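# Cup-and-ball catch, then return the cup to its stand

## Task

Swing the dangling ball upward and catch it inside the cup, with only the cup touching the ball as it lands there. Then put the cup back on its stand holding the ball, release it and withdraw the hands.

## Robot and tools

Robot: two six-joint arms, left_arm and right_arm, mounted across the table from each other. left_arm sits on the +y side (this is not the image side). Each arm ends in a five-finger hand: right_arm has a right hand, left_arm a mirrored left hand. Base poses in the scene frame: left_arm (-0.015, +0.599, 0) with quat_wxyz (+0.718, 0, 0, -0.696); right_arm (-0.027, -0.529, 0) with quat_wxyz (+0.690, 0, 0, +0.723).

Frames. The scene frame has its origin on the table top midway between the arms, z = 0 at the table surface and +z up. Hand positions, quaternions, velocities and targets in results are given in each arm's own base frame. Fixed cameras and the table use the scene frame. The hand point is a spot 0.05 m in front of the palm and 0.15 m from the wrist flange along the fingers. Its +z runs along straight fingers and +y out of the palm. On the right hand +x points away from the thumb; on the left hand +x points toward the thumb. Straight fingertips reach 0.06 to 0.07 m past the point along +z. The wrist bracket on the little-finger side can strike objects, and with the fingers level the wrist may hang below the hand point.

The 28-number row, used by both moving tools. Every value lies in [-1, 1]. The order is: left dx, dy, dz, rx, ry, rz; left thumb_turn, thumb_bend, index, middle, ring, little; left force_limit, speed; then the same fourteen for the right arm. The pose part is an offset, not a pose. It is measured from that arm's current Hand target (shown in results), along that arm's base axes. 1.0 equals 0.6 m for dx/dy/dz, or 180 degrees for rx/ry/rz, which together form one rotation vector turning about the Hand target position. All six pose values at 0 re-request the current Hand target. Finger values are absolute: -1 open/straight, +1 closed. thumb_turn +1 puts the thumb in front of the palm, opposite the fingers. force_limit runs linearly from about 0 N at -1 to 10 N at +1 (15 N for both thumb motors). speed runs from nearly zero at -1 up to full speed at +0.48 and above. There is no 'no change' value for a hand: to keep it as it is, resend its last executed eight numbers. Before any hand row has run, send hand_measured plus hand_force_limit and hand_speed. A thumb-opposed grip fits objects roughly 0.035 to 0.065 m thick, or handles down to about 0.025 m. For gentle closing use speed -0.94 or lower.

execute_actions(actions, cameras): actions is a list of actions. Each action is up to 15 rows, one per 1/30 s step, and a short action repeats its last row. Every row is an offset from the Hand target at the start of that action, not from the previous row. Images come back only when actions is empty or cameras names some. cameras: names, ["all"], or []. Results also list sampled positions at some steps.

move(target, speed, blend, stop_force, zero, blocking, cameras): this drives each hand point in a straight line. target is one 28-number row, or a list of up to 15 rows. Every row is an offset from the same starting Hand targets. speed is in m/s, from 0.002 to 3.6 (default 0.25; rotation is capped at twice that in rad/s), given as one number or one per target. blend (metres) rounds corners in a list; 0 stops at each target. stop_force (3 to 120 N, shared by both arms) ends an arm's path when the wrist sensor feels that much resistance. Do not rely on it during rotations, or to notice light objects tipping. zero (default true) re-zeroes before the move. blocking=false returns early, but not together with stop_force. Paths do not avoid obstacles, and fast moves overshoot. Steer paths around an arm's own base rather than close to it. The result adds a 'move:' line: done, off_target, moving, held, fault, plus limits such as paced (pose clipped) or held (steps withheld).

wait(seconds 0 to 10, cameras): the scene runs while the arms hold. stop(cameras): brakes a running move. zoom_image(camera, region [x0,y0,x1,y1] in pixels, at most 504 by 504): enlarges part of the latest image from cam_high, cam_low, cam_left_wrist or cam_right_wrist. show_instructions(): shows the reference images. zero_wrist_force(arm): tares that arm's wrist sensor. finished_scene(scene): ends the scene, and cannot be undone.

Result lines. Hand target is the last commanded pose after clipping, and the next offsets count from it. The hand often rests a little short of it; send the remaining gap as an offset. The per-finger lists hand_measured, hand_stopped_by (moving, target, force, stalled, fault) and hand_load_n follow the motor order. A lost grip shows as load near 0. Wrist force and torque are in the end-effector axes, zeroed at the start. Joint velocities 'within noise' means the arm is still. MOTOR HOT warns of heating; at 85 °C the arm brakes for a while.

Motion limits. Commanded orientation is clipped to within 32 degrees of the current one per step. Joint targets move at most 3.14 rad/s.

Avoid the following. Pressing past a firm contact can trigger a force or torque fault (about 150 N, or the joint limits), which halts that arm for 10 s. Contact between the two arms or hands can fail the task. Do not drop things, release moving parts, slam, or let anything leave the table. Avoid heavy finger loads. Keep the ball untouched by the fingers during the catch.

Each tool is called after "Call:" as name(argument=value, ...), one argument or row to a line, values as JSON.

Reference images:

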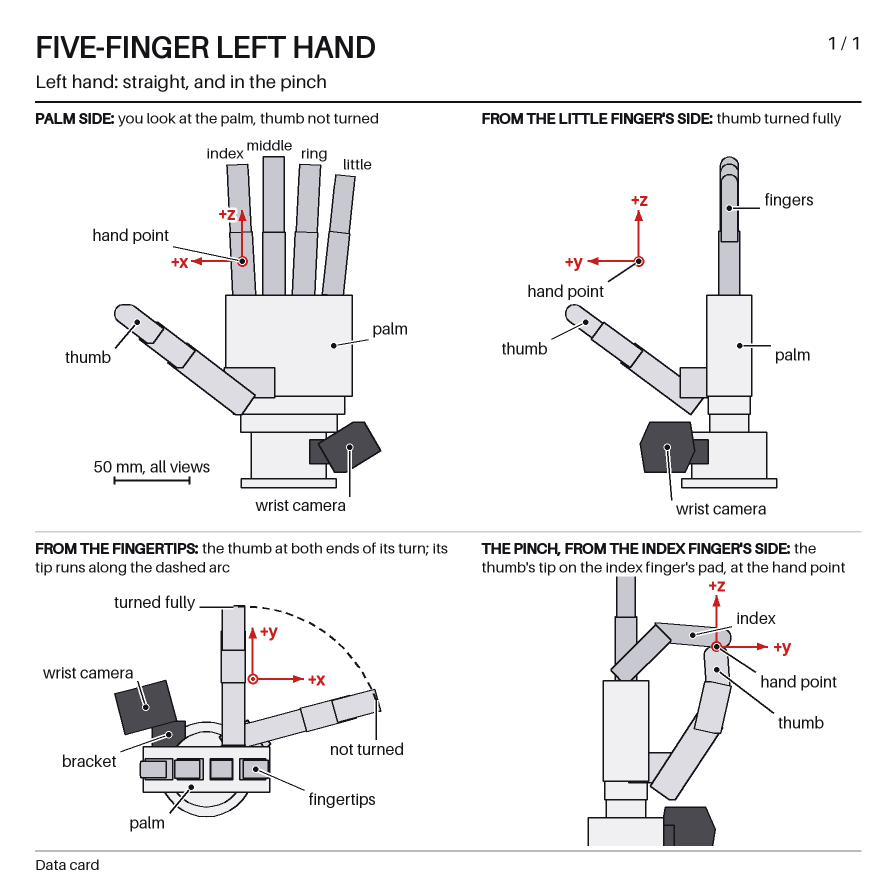

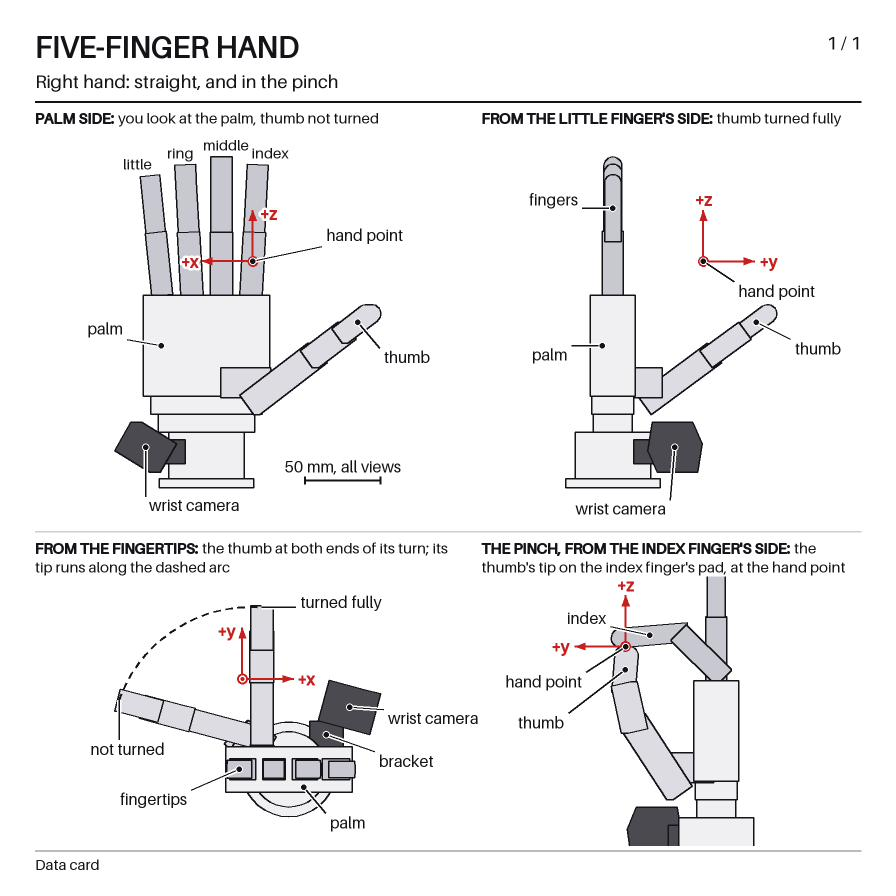

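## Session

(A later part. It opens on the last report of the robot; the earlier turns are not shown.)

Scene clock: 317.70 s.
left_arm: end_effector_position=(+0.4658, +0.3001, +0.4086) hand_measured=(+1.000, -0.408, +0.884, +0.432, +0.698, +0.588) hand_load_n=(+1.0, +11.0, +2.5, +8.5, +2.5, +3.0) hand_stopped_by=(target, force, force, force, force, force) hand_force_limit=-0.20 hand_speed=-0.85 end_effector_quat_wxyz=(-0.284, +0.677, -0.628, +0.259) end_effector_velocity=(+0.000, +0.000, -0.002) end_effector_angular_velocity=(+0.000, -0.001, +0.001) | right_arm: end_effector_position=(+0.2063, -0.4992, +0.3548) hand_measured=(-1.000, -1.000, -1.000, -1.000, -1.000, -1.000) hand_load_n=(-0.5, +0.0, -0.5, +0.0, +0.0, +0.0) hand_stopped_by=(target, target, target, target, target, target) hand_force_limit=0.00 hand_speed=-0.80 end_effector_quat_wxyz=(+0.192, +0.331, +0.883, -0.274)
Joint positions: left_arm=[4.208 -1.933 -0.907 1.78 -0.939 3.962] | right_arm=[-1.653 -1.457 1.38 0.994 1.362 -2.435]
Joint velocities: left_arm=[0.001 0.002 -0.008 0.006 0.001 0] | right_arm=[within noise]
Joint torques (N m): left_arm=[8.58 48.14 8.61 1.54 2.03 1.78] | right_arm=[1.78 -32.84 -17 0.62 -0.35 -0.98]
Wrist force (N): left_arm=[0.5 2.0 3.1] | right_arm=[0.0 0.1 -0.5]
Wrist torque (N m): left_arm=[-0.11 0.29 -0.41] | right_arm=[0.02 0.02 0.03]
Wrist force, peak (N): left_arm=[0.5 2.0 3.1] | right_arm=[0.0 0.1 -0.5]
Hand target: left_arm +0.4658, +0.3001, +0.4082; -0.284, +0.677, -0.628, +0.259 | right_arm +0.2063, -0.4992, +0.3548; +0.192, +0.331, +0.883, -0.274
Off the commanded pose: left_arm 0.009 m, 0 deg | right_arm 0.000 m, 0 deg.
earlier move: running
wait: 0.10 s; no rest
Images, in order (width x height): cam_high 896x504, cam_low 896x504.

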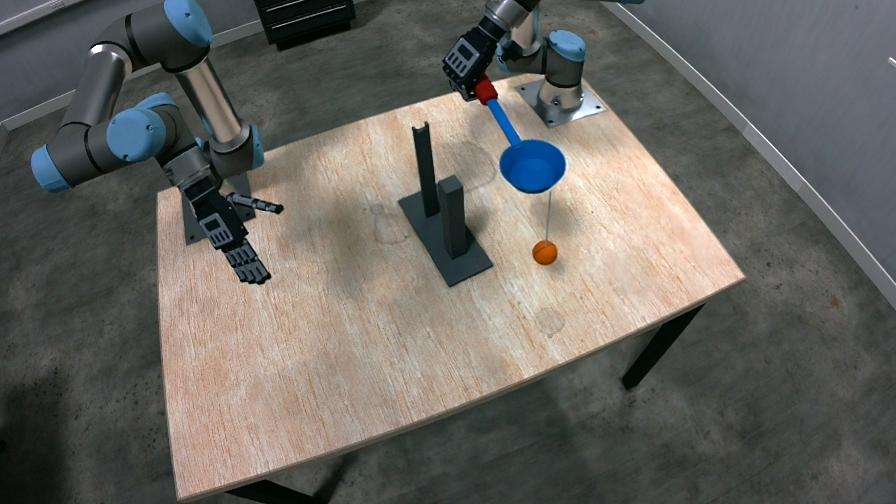

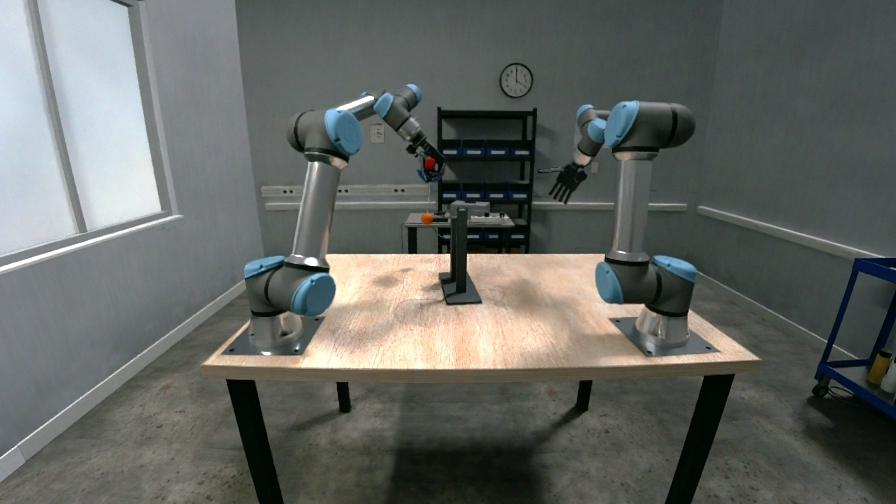

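Call:
wait(
  seconds=10,
)

Call:
wait(
  seconds=0.299,
)

Call:
execute_actions(
  actions=[
    [[0,0,0,0,0,0,1,0.9,0.9,0.9,0.8,0.8,-0.2,-0.85,0,0,0,0,0,0,-1,-1,-1,-1,-1,-1,0,-0.8],[-0.0001,-0.0034,0,0,0,0,1,0.9,0.9,0.9,0.8,0.8,-0.2,-0.85,0,0,0,0,0,0,-1,-1,-1,-1,-1,-1,0,-0.8],[-0.0002,-0.0073,0,0,0,0,1,0.9,0.9,0.9,0.8,0.8,-0.2,-0.85,0,0,0,0,0,0,-1,-1,-1,-1,-1,-1,0,-0.8],[-0.0004,-0.0117,0,0,0,0,1,0.9,0.9,0.9,0.8,0.8,-0.2,-0.85,0,0,0,0,0,0,-1,-1,-1,-1,-1,-1,0,-0.8],[-0.0005,-0.0162,0,0,0,0,1,0.9,0.9,0.9,0.8,0.8,-0.2,-0.85,0,0,0,0,0,0,-1,-1,-1,-1,-1,-1,0,-0.8],[-0.0029,-0.0205,0,0,0,0,1,0.9,0.9,0.9,0.8,0.8,-0.2,-0.85,0,0,0,0,0,0,-1,-1,-1,-1,-1,-1,0,-0.8],[-0.0058,-0.0244,0,0,0,0,1,0.9,0.9,0.9,0.8,0.8,-0.2,-0.85,0,0,0,0,0,0,-1,-1,-1,-1,-1,-1,0,-0.8],[-0.0089,-0.0276,0,0,0,0,1,0.9,0.9,0.9,0.8,0.8,-0.2,-0.85,0,0,0,0,0,0,-1,-1,-1,-1,-1,-1,0,-0.8],[-0.0121,-0.0301,0,0,0,0,1,0.9,0.9,0.9,0.8,0.8,-0.2,-0.85,0,0,0,0,0,0,-1,-1,-1,-1,-1,-1,0,-0.8],[-0.0151,-0.0316,0,0,0,0,1,0.9,0.9,0.9,0.8,0.8,-0.2,-0.85,0,0,0,0,0,0,-1,-1,-1,-1,-1,-1,0,-0.8],[-0.0178,-0.032,0,0,0,0,1,0.9,0.9,0.9,0.8,0.8,-0.2,-0.85,0,0,0,0,0,0,-1,-1,-1,-1,-1,-1,0,-0.8],[-0.0201,-0.0314,0,0,0,0,1,0.9,0.9,0.9,0.8,0.8,-0.2,-0.85,0,0,0,0,0,0,-1,-1,-1,-1,-1,-1,0,-0.8],[-0.0218,-0.0298,0,0,0,0,1,0.9,0.9,0.9,0.8,0.8,-0.2,-0.85,0,0,0,0,0,0,-1,-1,-1,-1,-1,-1,0,-0.8],[-0.0229,-0.0272,0,0,0,0,1,0.9,0.9,0.9,0.8,0.8,-0.2,-0.85,0,0,0,0,0,0,-1,-1,-1,-1,-1,-1,0,-0.8],[-0.0231,-0.0238,0,0,0,0,1,0.9,0.9,0.9,0.8,0.8,-0.2,-0.85,0,0,0,0,0,0,-1,-1,-1,-1,-1,-1,0,-0.8]],
    [[0.0005,0.0039,0,0,0,0,1,0.9,0.9,0.9,0.8,0.8,-0.2,-0.85,0,0,0,0,0,0,-1,-1,-1,-1,-1,-1,0,-0.8],[0.0017,0.0082,0,0,0,0,1,0.9,0.9,0.9,0.8,0.8,-0.2,-0.85,0,0,0,0,0,0,-1,-1,-1,-1,-1,-1,0,-0.8],[0.0036,0.0127,0,0,0,0,1,0.9,0.9,0.9,0.8,0.8,-0.2,-0.85,0,0,0,0,0,0,-1,-1,-1,-1,-1,-1,0,-0.8],[0.006,0.017,0,0,0,0,1,0.9,0.9,0.9,0.8,0.8,-0.2,-0.85,0,0,0,0,0,0,-1,-1,-1,-1,-1,-1,0,-0.8],[0.0089,0.0209,0,0,0,0,1,0.9,0.9,0.9,0.8,0.8,-0.2,-0.85,0,0,0,0,0,0,-1,-1,-1,-1,-1,-1,0,-0.8],[0.012,0.0241,0,0,0,0,1,0.9,0.9,0.9,0.8,0.8,-0.2,-0.85,0,0,0,0,0,0,-1,-1,-1,-1,-1,-1,0,-0.8],[0.0151,0.0266,0,0,0,0,1,0.9,0.9,0.9,0.8,0.8,-0.2,-0.85,0,0,0,0,0,0,-1,-1,-1,-1,-1,-1,0,-0.8],[0.0182,0.0281,0,0,0,0,1,0.9,0.9,0.9,0.8,0.8,-0.2,-0.85,0,0,0,0,0,0,-1,-1,-1,-1,-1,-1,0,-0.8],[0.0209,0.0286,0,0,0,0,1,0.9,0.9,0.9,0.8,0.8,-0.2,-0.85,0,0,0,0,0,0,-1,-1,-1,-1,-1,-1,0,-0.8],[0.0232,0.0279,0,0,0,0,1,0.9,0.9,0.9,0.8,0.8,-0.2,-0.85,0,0,0,0,0,0,-1,-1,-1,-1,-1,-1,0,-0.8],[0.0249,0.0263,0,0,0,0,1,0.9,0.9,0.9,0.8,0.8,-0.2,-0.85,0,0,0,0,0,0,-1,-1,-1,-1,-1,-1,0,-0.8],[0.0259,0.0237,0,0,0,0,1,0.9,0.9,0.9,0.8,0.8,-0.2,-0.85,0,0,0,0,0,0,-1,-1,-1,-1,-1,-1,0,-0.8],[0.0263,0.0237,0,0,0,0,1,0.9,0.9,0.9,0.8,0.8,-0.2,-0.85,0,0,0,0,0,0,-1,-1,-1,-1,-1,-1,0,-0.8],[0.0255,0.0238,0,0,0,0,1,0.9,0.9,0.9,0.8,0.8,-0.2,-0.85,0,0,0,0,0,0,-1,-1,-1,-1,-1,-1,0,-0.8],[0.0231,0.0238,0,0,0,0,1,0.9,0.9,0.9,0.8,0.8,-0.2,-0.85,0,0,0,0,0,0,-1,-1,-1,-1,-1,-1,0,-0.8]],
  ],
  cameras=["cam_high","cam_low"],
)

Call:
move(
  target=[0,0,0.016667,0,0,0,1,0.9,0.9,0.9,0.8,0.8,-0.2,-0.85,0,0,0,0,0,0,-1,-1,-1,-1,-1,-1,0,-0.8],
  speed=0.002,
  blocking=false,
  cameras=["cam_high","cam_low"],
)

Call:
wait(
  seconds=0.1,
  cameras=["cam_high","cam_low"],
)

Call:
wait(
  seconds=0.1,
  cameras=["cam_high","cam_low"],
)

Call:
wait(
  seconds=0.1,
  cameras=["cam_high","cam_low"],
)

Call:
wait(
  seconds=0.1,
  cameras=["cam_high","cam_low"],
)

Scene clock: 322.03 s.
left_arm: end_effector_position=(+0.4658, +0.3001, +0.4001) hand_measured=(+1.000, -0.408, +0.884, +0.432, +0.698, +0.588) hand_load_n=(+0.5, +10.5, +2.5, +9.0, +2.5, +3.0) hand_stopped_by=(target, force, force, force, force, force) hand_force_limit=-0.20 hand_speed=-0.85 end_effector_quat_wxyz=(-0.284, +0.677, -0.628, +0.259) | right_arm: end_effector_position=(+0.2063, -0.4992, +0.3548) hand_measured=(-1.000, -1.000, -1.000, -1.000, -1.000, -1.000) hand_load_n=(-0.5, +0.0, +0.0, +0.0, +0.0, +0.0) hand_stopped_by=(target, target, target, target, target, target) hand_force_limit=0.00 hand_speed=-0.80 end_effector_quat_wxyz=(+0.192, +0.331, +0.883, -0.274)
Joint positions: left_arm=[4.208 -1.926 -0.94 1.805 -0.939 3.962] | right_arm=[-1.653 -1.457 1.38 0.994 1.362 -2.435]
Joint torques (N m): left_arm=[8.68 47.94 8.95 1.46 0.91 1.8] | right_arm=[2.02 -32.97 -17.3 0.49 -0.27 -0.86]
Wrist force (N): left_arm=[0.7 1.5 3.0] | right_arm=[-0.1 0.0 -0.5]
Wrist torque (N m): left_arm=[-0.15 0.25 -0.38] | right_arm=[0.01 0.03 0.03]
Wrist force, peak (N): left_arm=[0.7 1.8 3.4] | right_arm=[-0.1 0.1 -0.6]
Hand target: left_arm +0.4658, +0.3001, +0.4000; -0.284, +0.677, -0.628, +0.259 | right_arm +0.2063, -0.4992, +0.3548; +0.192, +0.331, +0.883, -0.274
Off the commanded pose: left_arm 0.000 m, 0 deg | right_arm 0.000 m, 0 deg.
earlier move: done
wait: 1.93 of 10 s (the move ended)

Scene clock: 322.33 s.
left_arm: end_effector_position=(+0.4658, +0.3001, +0.4000) hand_measured=(+1.000, -0.408, +0.884, +0.432, +0.698, +0.588) hand_load_n=(+0.5, +10.5, +2.5, +9.0, +2.5, +3.0) hand_stopped_by=(target, force, force, force, force, force) hand_force_limit=-0.20 hand_speed=-0.85 end_effector_quat_wxyz=(-0.284, +0.677, -0.628, +0.259) | right_arm: end_effector_position=(+0.2063, -0.4992, +0.3548) hand_measured=(-1.000, -1.000, -1.000, -1.000, -1.000, -1.000) hand_load_n=(+0.0, +0.0, +0.0, -0.5, +0.0, +0.0) hand_stopped_by=(target, target, target, target, target, target) hand_force_limit=0.00 hand_speed=-0.80 end_effector_quat_wxyz=(+0.192, +0.331, +0.883, -0.274)
Joint positions: left_arm=[4.208 -1.926 -0.94 1.805 -0.939 3.962] | right_arm=[-1.653 -1.457 1.38 0.994 1.362 -2.435]
Joint torques (N m): left_arm=[8.55 47.8 8.66 1.46 1.03 1.75] | right_arm=[1.72 -33.44 -17.13 0.59 -0.26 -0.74]
Wrist force (N): left_arm=[0.8 1.7 3.3] | right_arm=[-0.1 0.3 -0.3]
Wrist torque (N m): left_arm=[-0.15 0.27 -0.37] | right_arm=[0.04 0.01 0.04]
Wrist force, peak (N): left_arm=[0.8 1.7 3.3] | right_arm=[0.0 0.2 -0.5]
Hand target: left_arm +0.4658, +0.3001, +0.4000; -0.284, +0.677, -0.628, +0.259 | right_arm +0.2063, -0.4992, +0.3548; +0.192, +0.331, +0.883, -0.274
Off the commanded pose: left_arm 0.000 m, 0 deg | right_arm 0.000 m, 0 deg.
wait: 0.30 s; at rest by 0.17 s

Scene clock: 323.57 s.
left_arm: end_effector_position=(+0.4657, +0.3001, +0.4000) hand_measured=(+1.000, -0.408, +0.884, +0.432, +0.698, +0.588) hand_load_n=(+0.5, +10.5, +2.5, +8.5, +2.5, +2.5) hand_stopped_by=(target, force, force, force, force, force) hand_force_limit=-0.20 hand_speed=-0.85 end_effector_quat_wxyz=(-0.284, +0.677, -0.628, +0.259) | right_arm: end_effector_position=(+0.2063, -0.4992, +0.3548) hand_measured=(-1.000, -1.000, -1.000, -1.000, -1.000, -1.000) hand_load_n=(+0.0, +0.0, +0.0, +0.0, +0.0, +0.0) hand_stopped_by=(target, target, target, target, target, target) hand_force_limit=0.00 hand_speed=-0.80 end_effector_quat_wxyz=(+0.192, +0.331, +0.883, -0.274)
Joint positions: left_arm=[4.208 -1.926 -0.94 1.806 -0.938 3.962] | right_arm=[-1.653 -1.457 1.38 0.994 1.362 -2.435]
Joint torques (N m): left_arm=[-9.62 20.71 30.91 -3.64 -0.84 -1.79] | right_arm=[2.46 -33.27 -17.09 0.49 -0.19 -0.91]
Wrist force (N): left_arm=[0.9 1.8 2.9] | right_arm=[-0.2 0.1 -0.2]
Wrist torque (N m): left_arm=[-0.12 0.23 -0.39] | right_arm=[0.00 0.04 0.02]
Wrist force, peak (N): left_arm=[1.4 1.9 3.4] | right_arm=[-0.1 0.2 -0.6]
Hand target: left_arm +0.4658, +0.3001, +0.4000; -0.284, +0.677, -0.628, +0.259 | right_arm +0.2063, -0.4992, +0.3548; +0.192, +0.331, +0.883, -0.274
Off the commanded pose: left_arm 0.000 m, 0 deg | right_arm 0.000 m, 0 deg.
Step readings (end_effector_position of left_arm | right_arm):
0: (+0.4658, +0.3001, +0.4000) | (+0.2063, -0.4992, +0.3548)
1: (+0.4658, +0.3001, +0.4000) | (+0.2063, -0.4992, +0.3548)
2: (+0.4658, +0.3001, +0.4000) | (+0.2063, -0.4992, +0.3548)
4: (+0.4657, +0.2996, +0.4000) | (+0.2063, -0.4992, +0.3548)
8: (+0.4651, +0.2935, +0.4001) | (+0.2063, -0.4992, +0.3548)
15: (+0.4568, +0.2833, +0.4000) | (+0.2063, -0.4992, +0.3548)
16: (+0.4557, +0.2834, +0.4000) | (+0.2063, -0.4992, +0.3548)
17: (+0.4548, +0.2840, +0.4000) | (+0.2063, -0.4992, +0.3548)
19: (+0.4537, +0.2865, +0.4000) | (+0.2063, -0.4992, +0.3548)
23: (+0.4557, +0.2939, +0.3999) | (+0.2063, -0.4992, +0.3548)
30: (+0.4649, +0.3002, +0.3999) | (+0.2063, -0.4992, +0.3548)
Images, in order (width x height): cam_high 896x504, cam_low 896x504.

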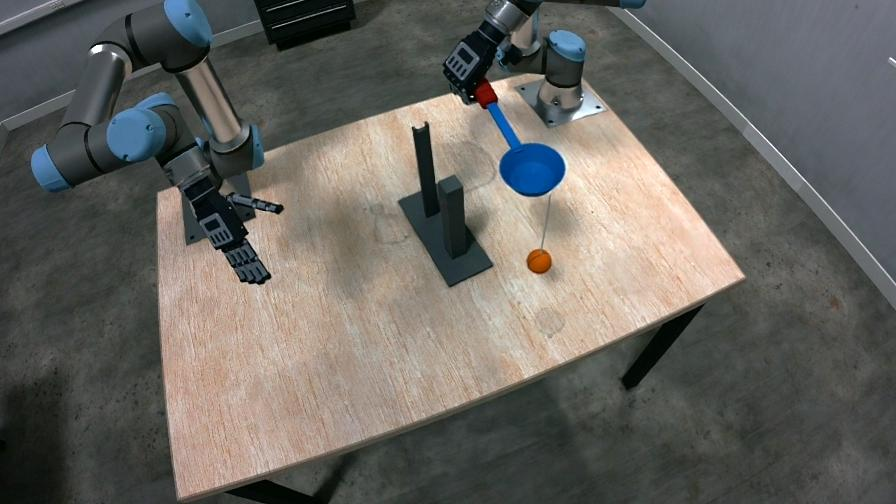

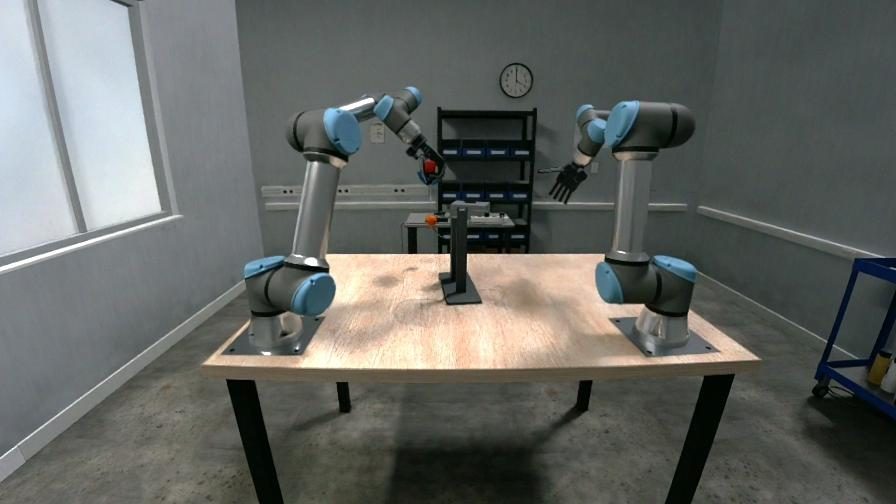

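Scene clock: 324.07 s.
left_arm: end_effector_position=(+0.4658, +0.3001, +0.4007) hand_measured=(+1.000, -0.408, +0.884, +0.432, +0.698, +0.588) hand_load_n=(+0.5, +10.5, +2.5, +8.5, +2.5, +3.0) hand_stopped_by=(target, force, force, force, force, force) hand_force_limit=-0.20 hand_speed=-0.85 end_effector_quat_wxyz=(-0.284, +0.677, -0.628, +0.259) end_effector_velocity=(+0.000, +0.000, +0.002) end_effector_angular_velocity=(+0.001, +0.000, +0.000) | right_arm: end_effector_position=(+0.2063, -0.4992, +0.3548) hand_measured=(-1.000, -1.000, -1.000, -1.000, -1.000, -1.000) hand_load_n=(+0.0, +0.0, +0.0, +0.0, +0.0, +0.0) hand_stopped_by=(target, target, target, target, target, target) hand_force_limit=0.00 hand_speed=-0.80 end_effector_quat_wxyz=(+0.192, +0.331, +0.883, -0.274)
Joint positions: left_arm=[4.208 -1.926 -0.938 1.803 -0.939 3.962] | right_arm=[-1.653 -1.457 1.38 0.994 1.362 -2.435]
Joint velocities: left_arm=[0.001 -0.002 0.008 -0.006 0 0.001] | right_arm=[within noise]
Joint torques (N m): left_arm=[-8.85 20.62 31.48 -3.77 -0.91 -1.74] | right_arm=[2.15 -33.19 -18.18 0.49 -0.36 -0.94]
Wrist force (N): left_arm=[0.8 1.4 2.7] | right_arm=[-0.2 0.0 -0.5]
Wrist torque (N m): left_arm=[-0.15 0.23 -0.37] | right_arm=[0.01 0.04 0.02]
Wrist force, peak (N): left_arm=[0.8 1.8 3.2] | right_arm=[-0.1 -0.1 -0.6]
Hand target: left_arm +0.4658, +0.3001, +0.4010; -0.284, +0.677, -0.628, +0.259 | right_arm +0.2063, -0.4992, +0.3548; +0.192, +0.331, +0.883, -0.274
Off the commanded pose: left_arm 0.009 m, 0 deg | right_arm 0.000 m, 0 deg.
move: running
Images, in order (width x height): cam_high 896x504, cam_low 896x504.

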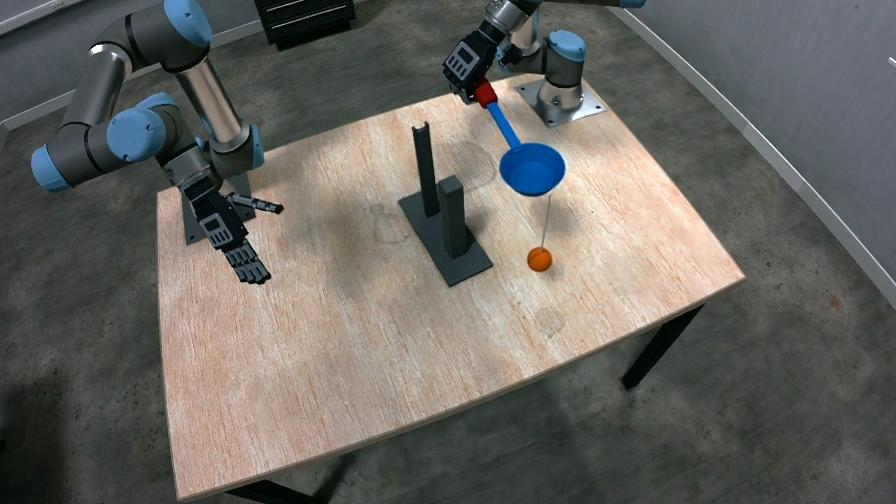

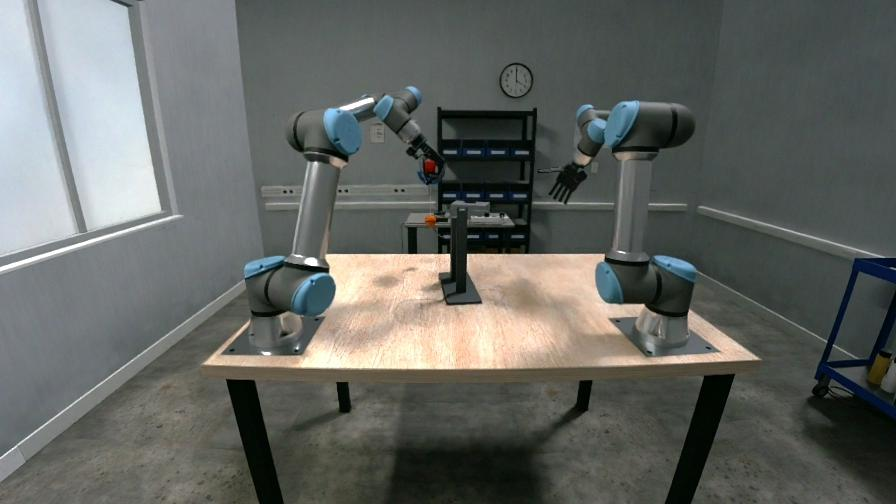

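Scene clock: 324.17 s.
left_arm: end_effector_position=(+0.4658, +0.3001, +0.4009) hand_measured=(+1.000, -0.408, +0.884, +0.432, +0.698, +0.588) hand_load_n=(+1.0, +10.5, +2.5, +9.0, +2.5, +2.5) hand_stopped_by=(target, force, force, force, force, force) hand_force_limit=-0.20 hand_speed=-0.85 end_effector_quat_wxyz=(-0.284, +0.677, -0.628, +0.259) end_effector_velocity=(+0.000, +0.000, +0.002) end_effector_angular_velocity=(-0.001, +0.000, +0.000) | right_arm: end_effector_position=(+0.2063, -0.4992, +0.3548) hand_measured=(-1.000, -1.000, -1.000, -1.000, -1.000, -1.000) hand_load_n=(-0.5, +0.0, +0.0, +0.0, +0.0, +0.0) hand_stopped_by=(target, target, target, target, target, target) hand_force_limit=0.00 hand_speed=-0.80 end_effector_quat_wxyz=(+0.192, +0.331, +0.883, -0.274)
Joint positions: left_arm=[4.208 -1.926 -0.937 1.803 -0.939 3.962] | right_arm=[-1.653 -1.457 1.38 0.994 1.362 -2.435]
Joint velocities: left_arm=[0 -0.001 0.006 -0.006 0 0] | right_arm=[within noise]
Joint torques (N m): left_arm=[-8.97 22.1 30.62 -3.6 -0.95 -1.75] | right_arm=[2.21 -33.5 -17.05 0.51 -0.18 -0.77]
Wrist force (N): left_arm=[0.6 1.5 2.9] | right_arm=[0.0 0.0 -0.5]
Wrist torque (N m): left_arm=[-0.14 0.28 -0.38] | right_arm=[0.01 0.01 0.03]
Wrist force, peak (N): left_arm=[0.9 1.9 3.2] | right_arm=[0.0 0.1 -0.5]
Hand target: left_arm +0.4658, +0.3001, +0.4012; -0.284, +0.677, -0.628, +0.259 | right_arm +0.2063, -0.4992, +0.3548; +0.192, +0.331, +0.883, -0.274
Off the commanded pose: left_arm 0.009 m, 0 deg | right_arm 0.000 m, 0 deg.
earlier move: running
wait: 0.10 s; no rest
Images, in order (width x height): cam_high 896x504, cam_low 896x504.

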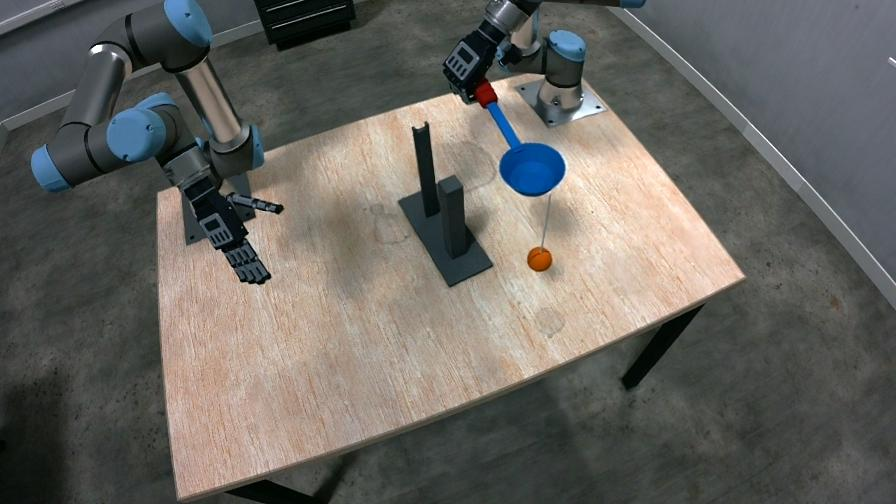

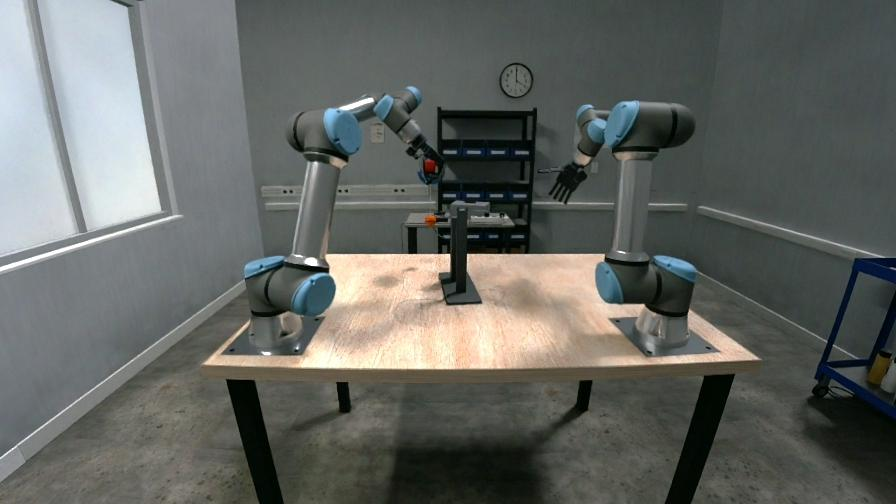

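Scene clock: 324.27 s.
left_arm: end_effector_position=(+0.4658, +0.3001, +0.4011) hand_measured=(+1.000, -0.408, +0.884, +0.432, +0.698, +0.588) hand_load_n=(+1.0, +10.5, +2.0, +9.0, +2.5, +2.5) hand_stopped_by=(target, force, force, force, force, force) hand_force_limit=-0.20 hand_speed=-0.85 end_effector_quat_wxyz=(-0.284, +0.677, -0.628, +0.259) end_effector_velocity=(+0.000, +0.000, +0.002) end_effector_angular_velocity=(+0.001, +0.001, +0.000) | right_arm: end_effector_position=(+0.2063, -0.4992, +0.3548) hand_measured=(-1.000, -1.000, -1.000, -1.000, -1.000, -1.000) hand_load_n=(+0.0, +0.0, +0.0, +0.0, +0.0, +0.0) hand_stopped_by=(target, target, target, target, target, target) hand_force_limit=0.00 hand_speed=-0.80 end_effector_quat_wxyz=(+0.192, +0.331, +0.883, -0.274)
Joint positions: left_arm=[4.208 -1.927 -0.936 1.802 -0.939 3.962] | right_arm=[-1.653 -1.457 1.38 0.994 1.362 -2.435]
Joint velocities: left_arm=[0 -0.002 0.007 -0.005 -0.001 0.001] | right_arm=[within noise]
Joint torques (N m): left_arm=[-9.31 21.86 30.33 -3.64 -0.89 -1.77] | right_arm=[1.97 -32.99 -17.44 0.46 -0.11 -0.96]
Wrist force (N): left_arm=[0.9 1.8 3.0] | right_arm=[-0.1 0.3 -0.3]
Wrist torque (N m): left_arm=[-0.11 0.23 -0.38] | right_arm=[0.04 0.02 0.03]
Wrist force, peak (N): left_arm=[0.8 1.6 3.2] | right_arm=[-0.2 0.1 -0.4]
Hand target: left_arm +0.4658, +0.3001, +0.4014; -0.284, +0.677, -0.628, +0.259 | right_arm +0.2063, -0.4992, +0.3548; +0.192, +0.331, +0.883, -0.274
Off the commanded pose: left_arm 0.009 m, 0 deg | right_arm 0.000 m, 0 deg.
earlier move: running
wait: 0.10 s; no rest
Images, in order (width x height): cam_high 896x504, cam_low 896x504.

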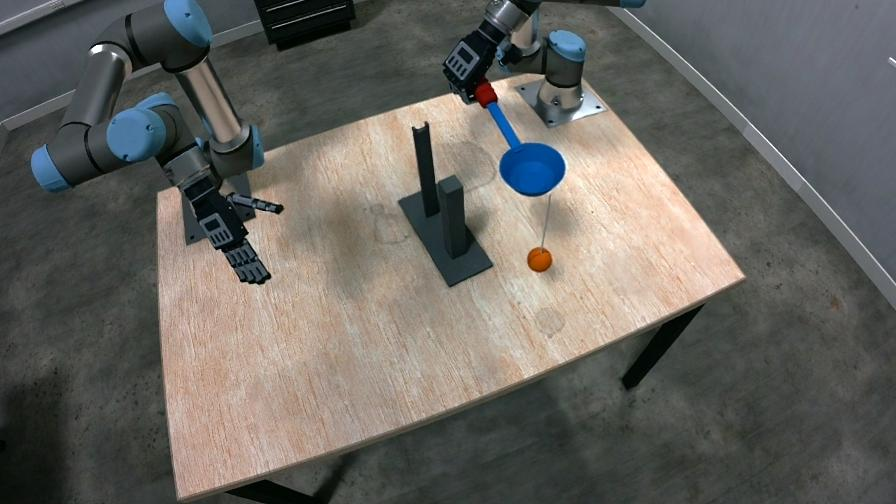

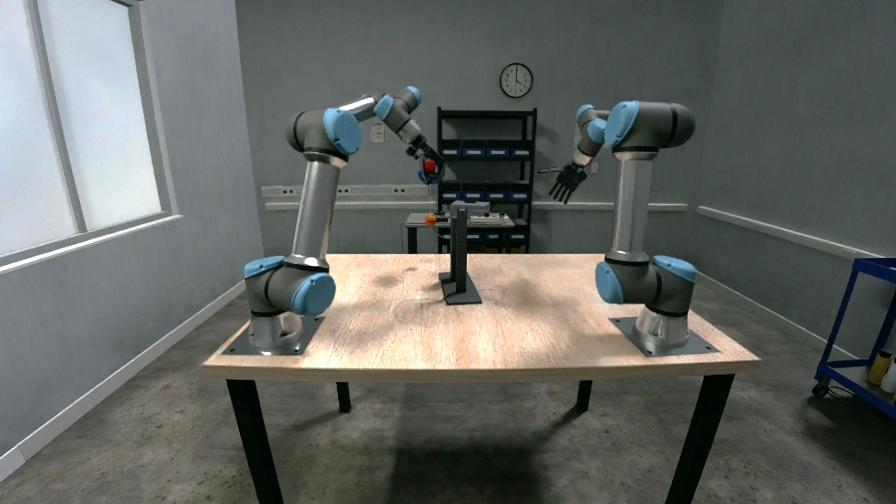

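Scene clock: 324.37 s.
left_arm: end_effector_position=(+0.4658, +0.3001, +0.4013) hand_measured=(+1.000, -0.408, +0.884, +0.432, +0.698, +0.588) hand_load_n=(+0.5, +10.5, +2.5, +8.5, +2.5, +3.0) hand_stopped_by=(target, force, force, force, force, force) hand_force_limit=-0.20 hand_speed=-0.85 end_effector_quat_wxyz=(-0.284, +0.677, -0.628, +0.259) end_effector_velocity=(+0.000, +0.000, +0.002) end_effector_angular_velocity=(-0.001, -0.001, -0.001) | right_arm: end_effector_position=(+0.2063, -0.4992, +0.3548) hand_measured=(-1.000, -1.000, -1.000, -1.000, -1.000, -1.000) hand_load_n=(+0.0, +0.0, +0.0, +0.0, +0.0, +0.0) hand_stopped_by=(target, target, target, target, target, target) hand_force_limit=0.00 hand_speed=-0.80 end_effector_quat_wxyz=(+0.192, +0.331, +0.883, -0.274)
Joint positions: left_arm=[4.208 -1.927 -0.935 1.802 -0.939 3.962] | right_arm=[-1.653 -1.457 1.38 0.994 1.362 -2.435]
Joint velocities: left_arm=[0 -0.002 0.007 -0.006 0.001 0] | right_arm=[within noise]
Joint torques (N m): left_arm=[-9.53 20.98 31.6 -3.52 -0.94 -1.84] | right_arm=[2.74 -32.89 -17.17 0.59 -0.13 -0.81]
Wrist force (N): left_arm=[0.7 1.6 3.0] | right_arm=[-0.2 0.1 -0.3]
Wrist torque (N m): left_arm=[-0.14 0.27 -0.38] | right_arm=[0.00 0.04 0.02]
Wrist force, peak (N): left_arm=[0.9 1.7 3.3] | right_arm=[0.0 -0.1 -0.5]
Hand target: left_arm +0.4658, +0.3001, +0.4016; -0.284, +0.677, -0.628, +0.259 | right_arm +0.2063, -0.4992, +0.3548; +0.192, +0.331, +0.883, -0.274
Off the commanded pose: left_arm 0.009 m, 0 deg | right_arm 0.000 m, 0 deg.
earlier move: running
wait: 0.10 s; no rest
Images, in order (width x height): cam_high 896x504, cam_low 896x504.

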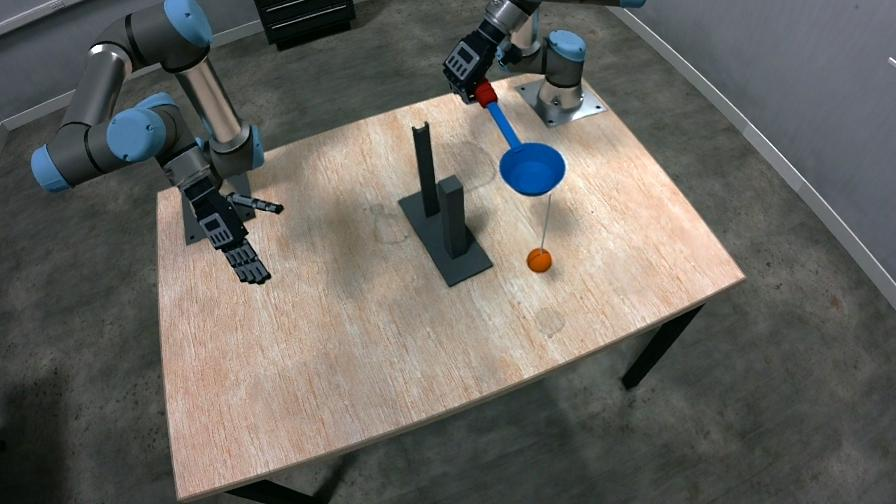

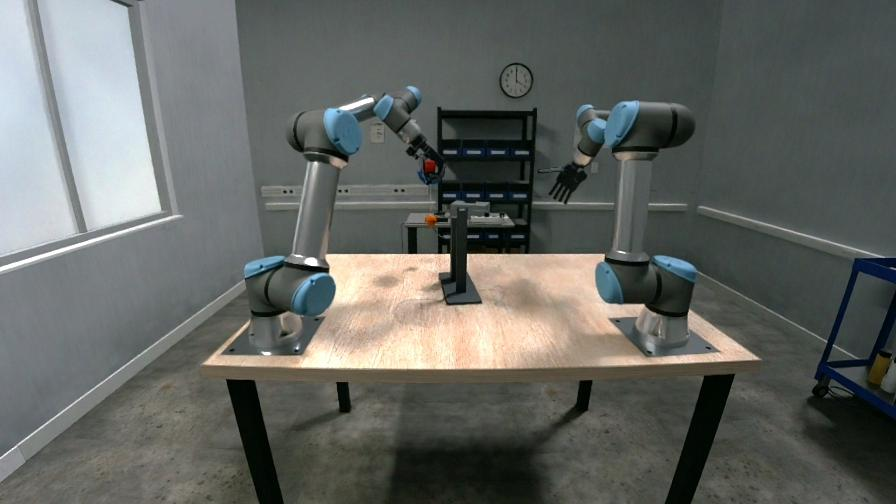

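Scene clock: 324.47 s.
left_arm: end_effector_position=(+0.4658, +0.3001, +0.4015) hand_measured=(+1.000, -0.408, +0.884, +0.432, +0.698, +0.588) hand_load_n=(+0.5, +10.5, +2.5, +9.0, +3.0, +2.5) hand_stopped_by=(target, force, force, force, force, force) hand_force_limit=-0.20 hand_speed=-0.85 end_effector_quat_wxyz=(-0.284, +0.677, -0.628, +0.259) end_effector_velocity=(+0.000, +0.000, +0.002) end_effector_angular_velocity=(+0.000, +0.001, +0.002) | right_arm: end_effector_position=(+0.2063, -0.4992, +0.3548) hand_measured=(-1.000, -1.000, -1.000, -1.000, -1.000, -1.000) hand_load_n=(+0.0, +0.0, +0.0, +0.0, +0.0, +0.0) hand_stopped_by=(target, target, target, target, target, target) hand_force_limit=0.00 hand_speed=-0.80 end_effector_quat_wxyz=(+0.192, +0.331, +0.883, -0.274)
Joint positions: left_arm=[4.208 -1.927 -0.935 1.801 -0.939 3.962] | right_arm=[-1.653 -1.457 1.38 0.994 1.362 -2.435]
Joint velocities: left_arm=[0 -0.001 0.008 -0.006 -0.002 -0.001] | right_arm=[within noise]
Joint torques (N m): left_arm=[-9.15 20.98 32.22 -3.6 -0.94 -1.79] | right_arm=[2.08 -33.49 -17.03 0.28 -0.22 -0.68]
Wrist force (N): left_arm=[0.8 1.6 3.2] | right_arm=[-0.1 0.1 -0.3]
Wrist torque (N m): left_arm=[-0.16 0.26 -0.37] | right_arm=[0.00 0.03 0.02]
Wrist force, peak (N): left_arm=[0.8 1.9 3.2] | right_arm=[-0.2 0.2 -0.4]
Hand target: left_arm +0.4658, +0.3001, +0.4018; -0.284, +0.677, -0.628, +0.259 | right_arm +0.2063, -0.4992, +0.3548; +0.192, +0.331, +0.883, -0.274
Off the commanded pose: left_arm 0.009 m, 0 deg | right_arm 0.000 m, 0 deg.
earlier move: running
wait: 0.10 s; no rest
Images, in order (width x height): cam_high 896x504, cam_low 896x504.

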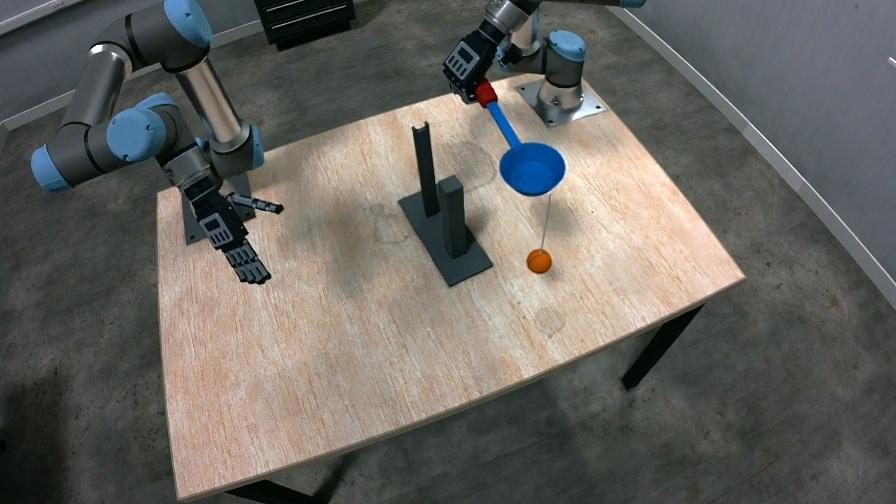

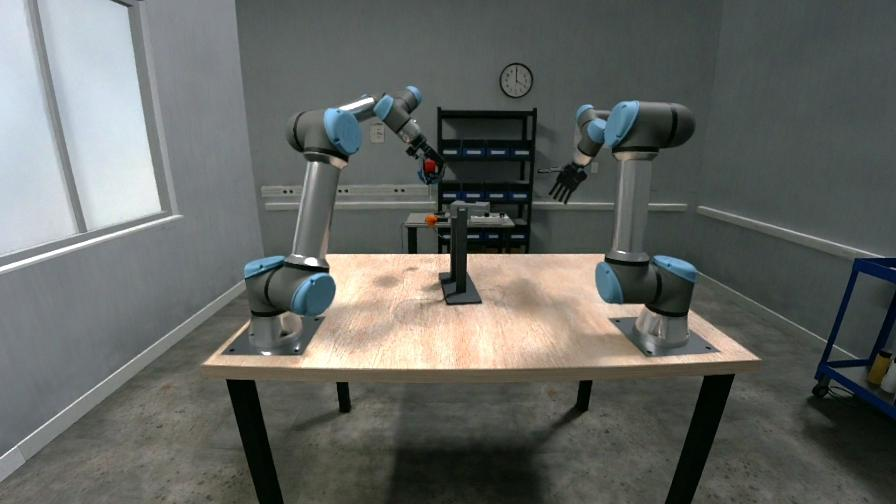

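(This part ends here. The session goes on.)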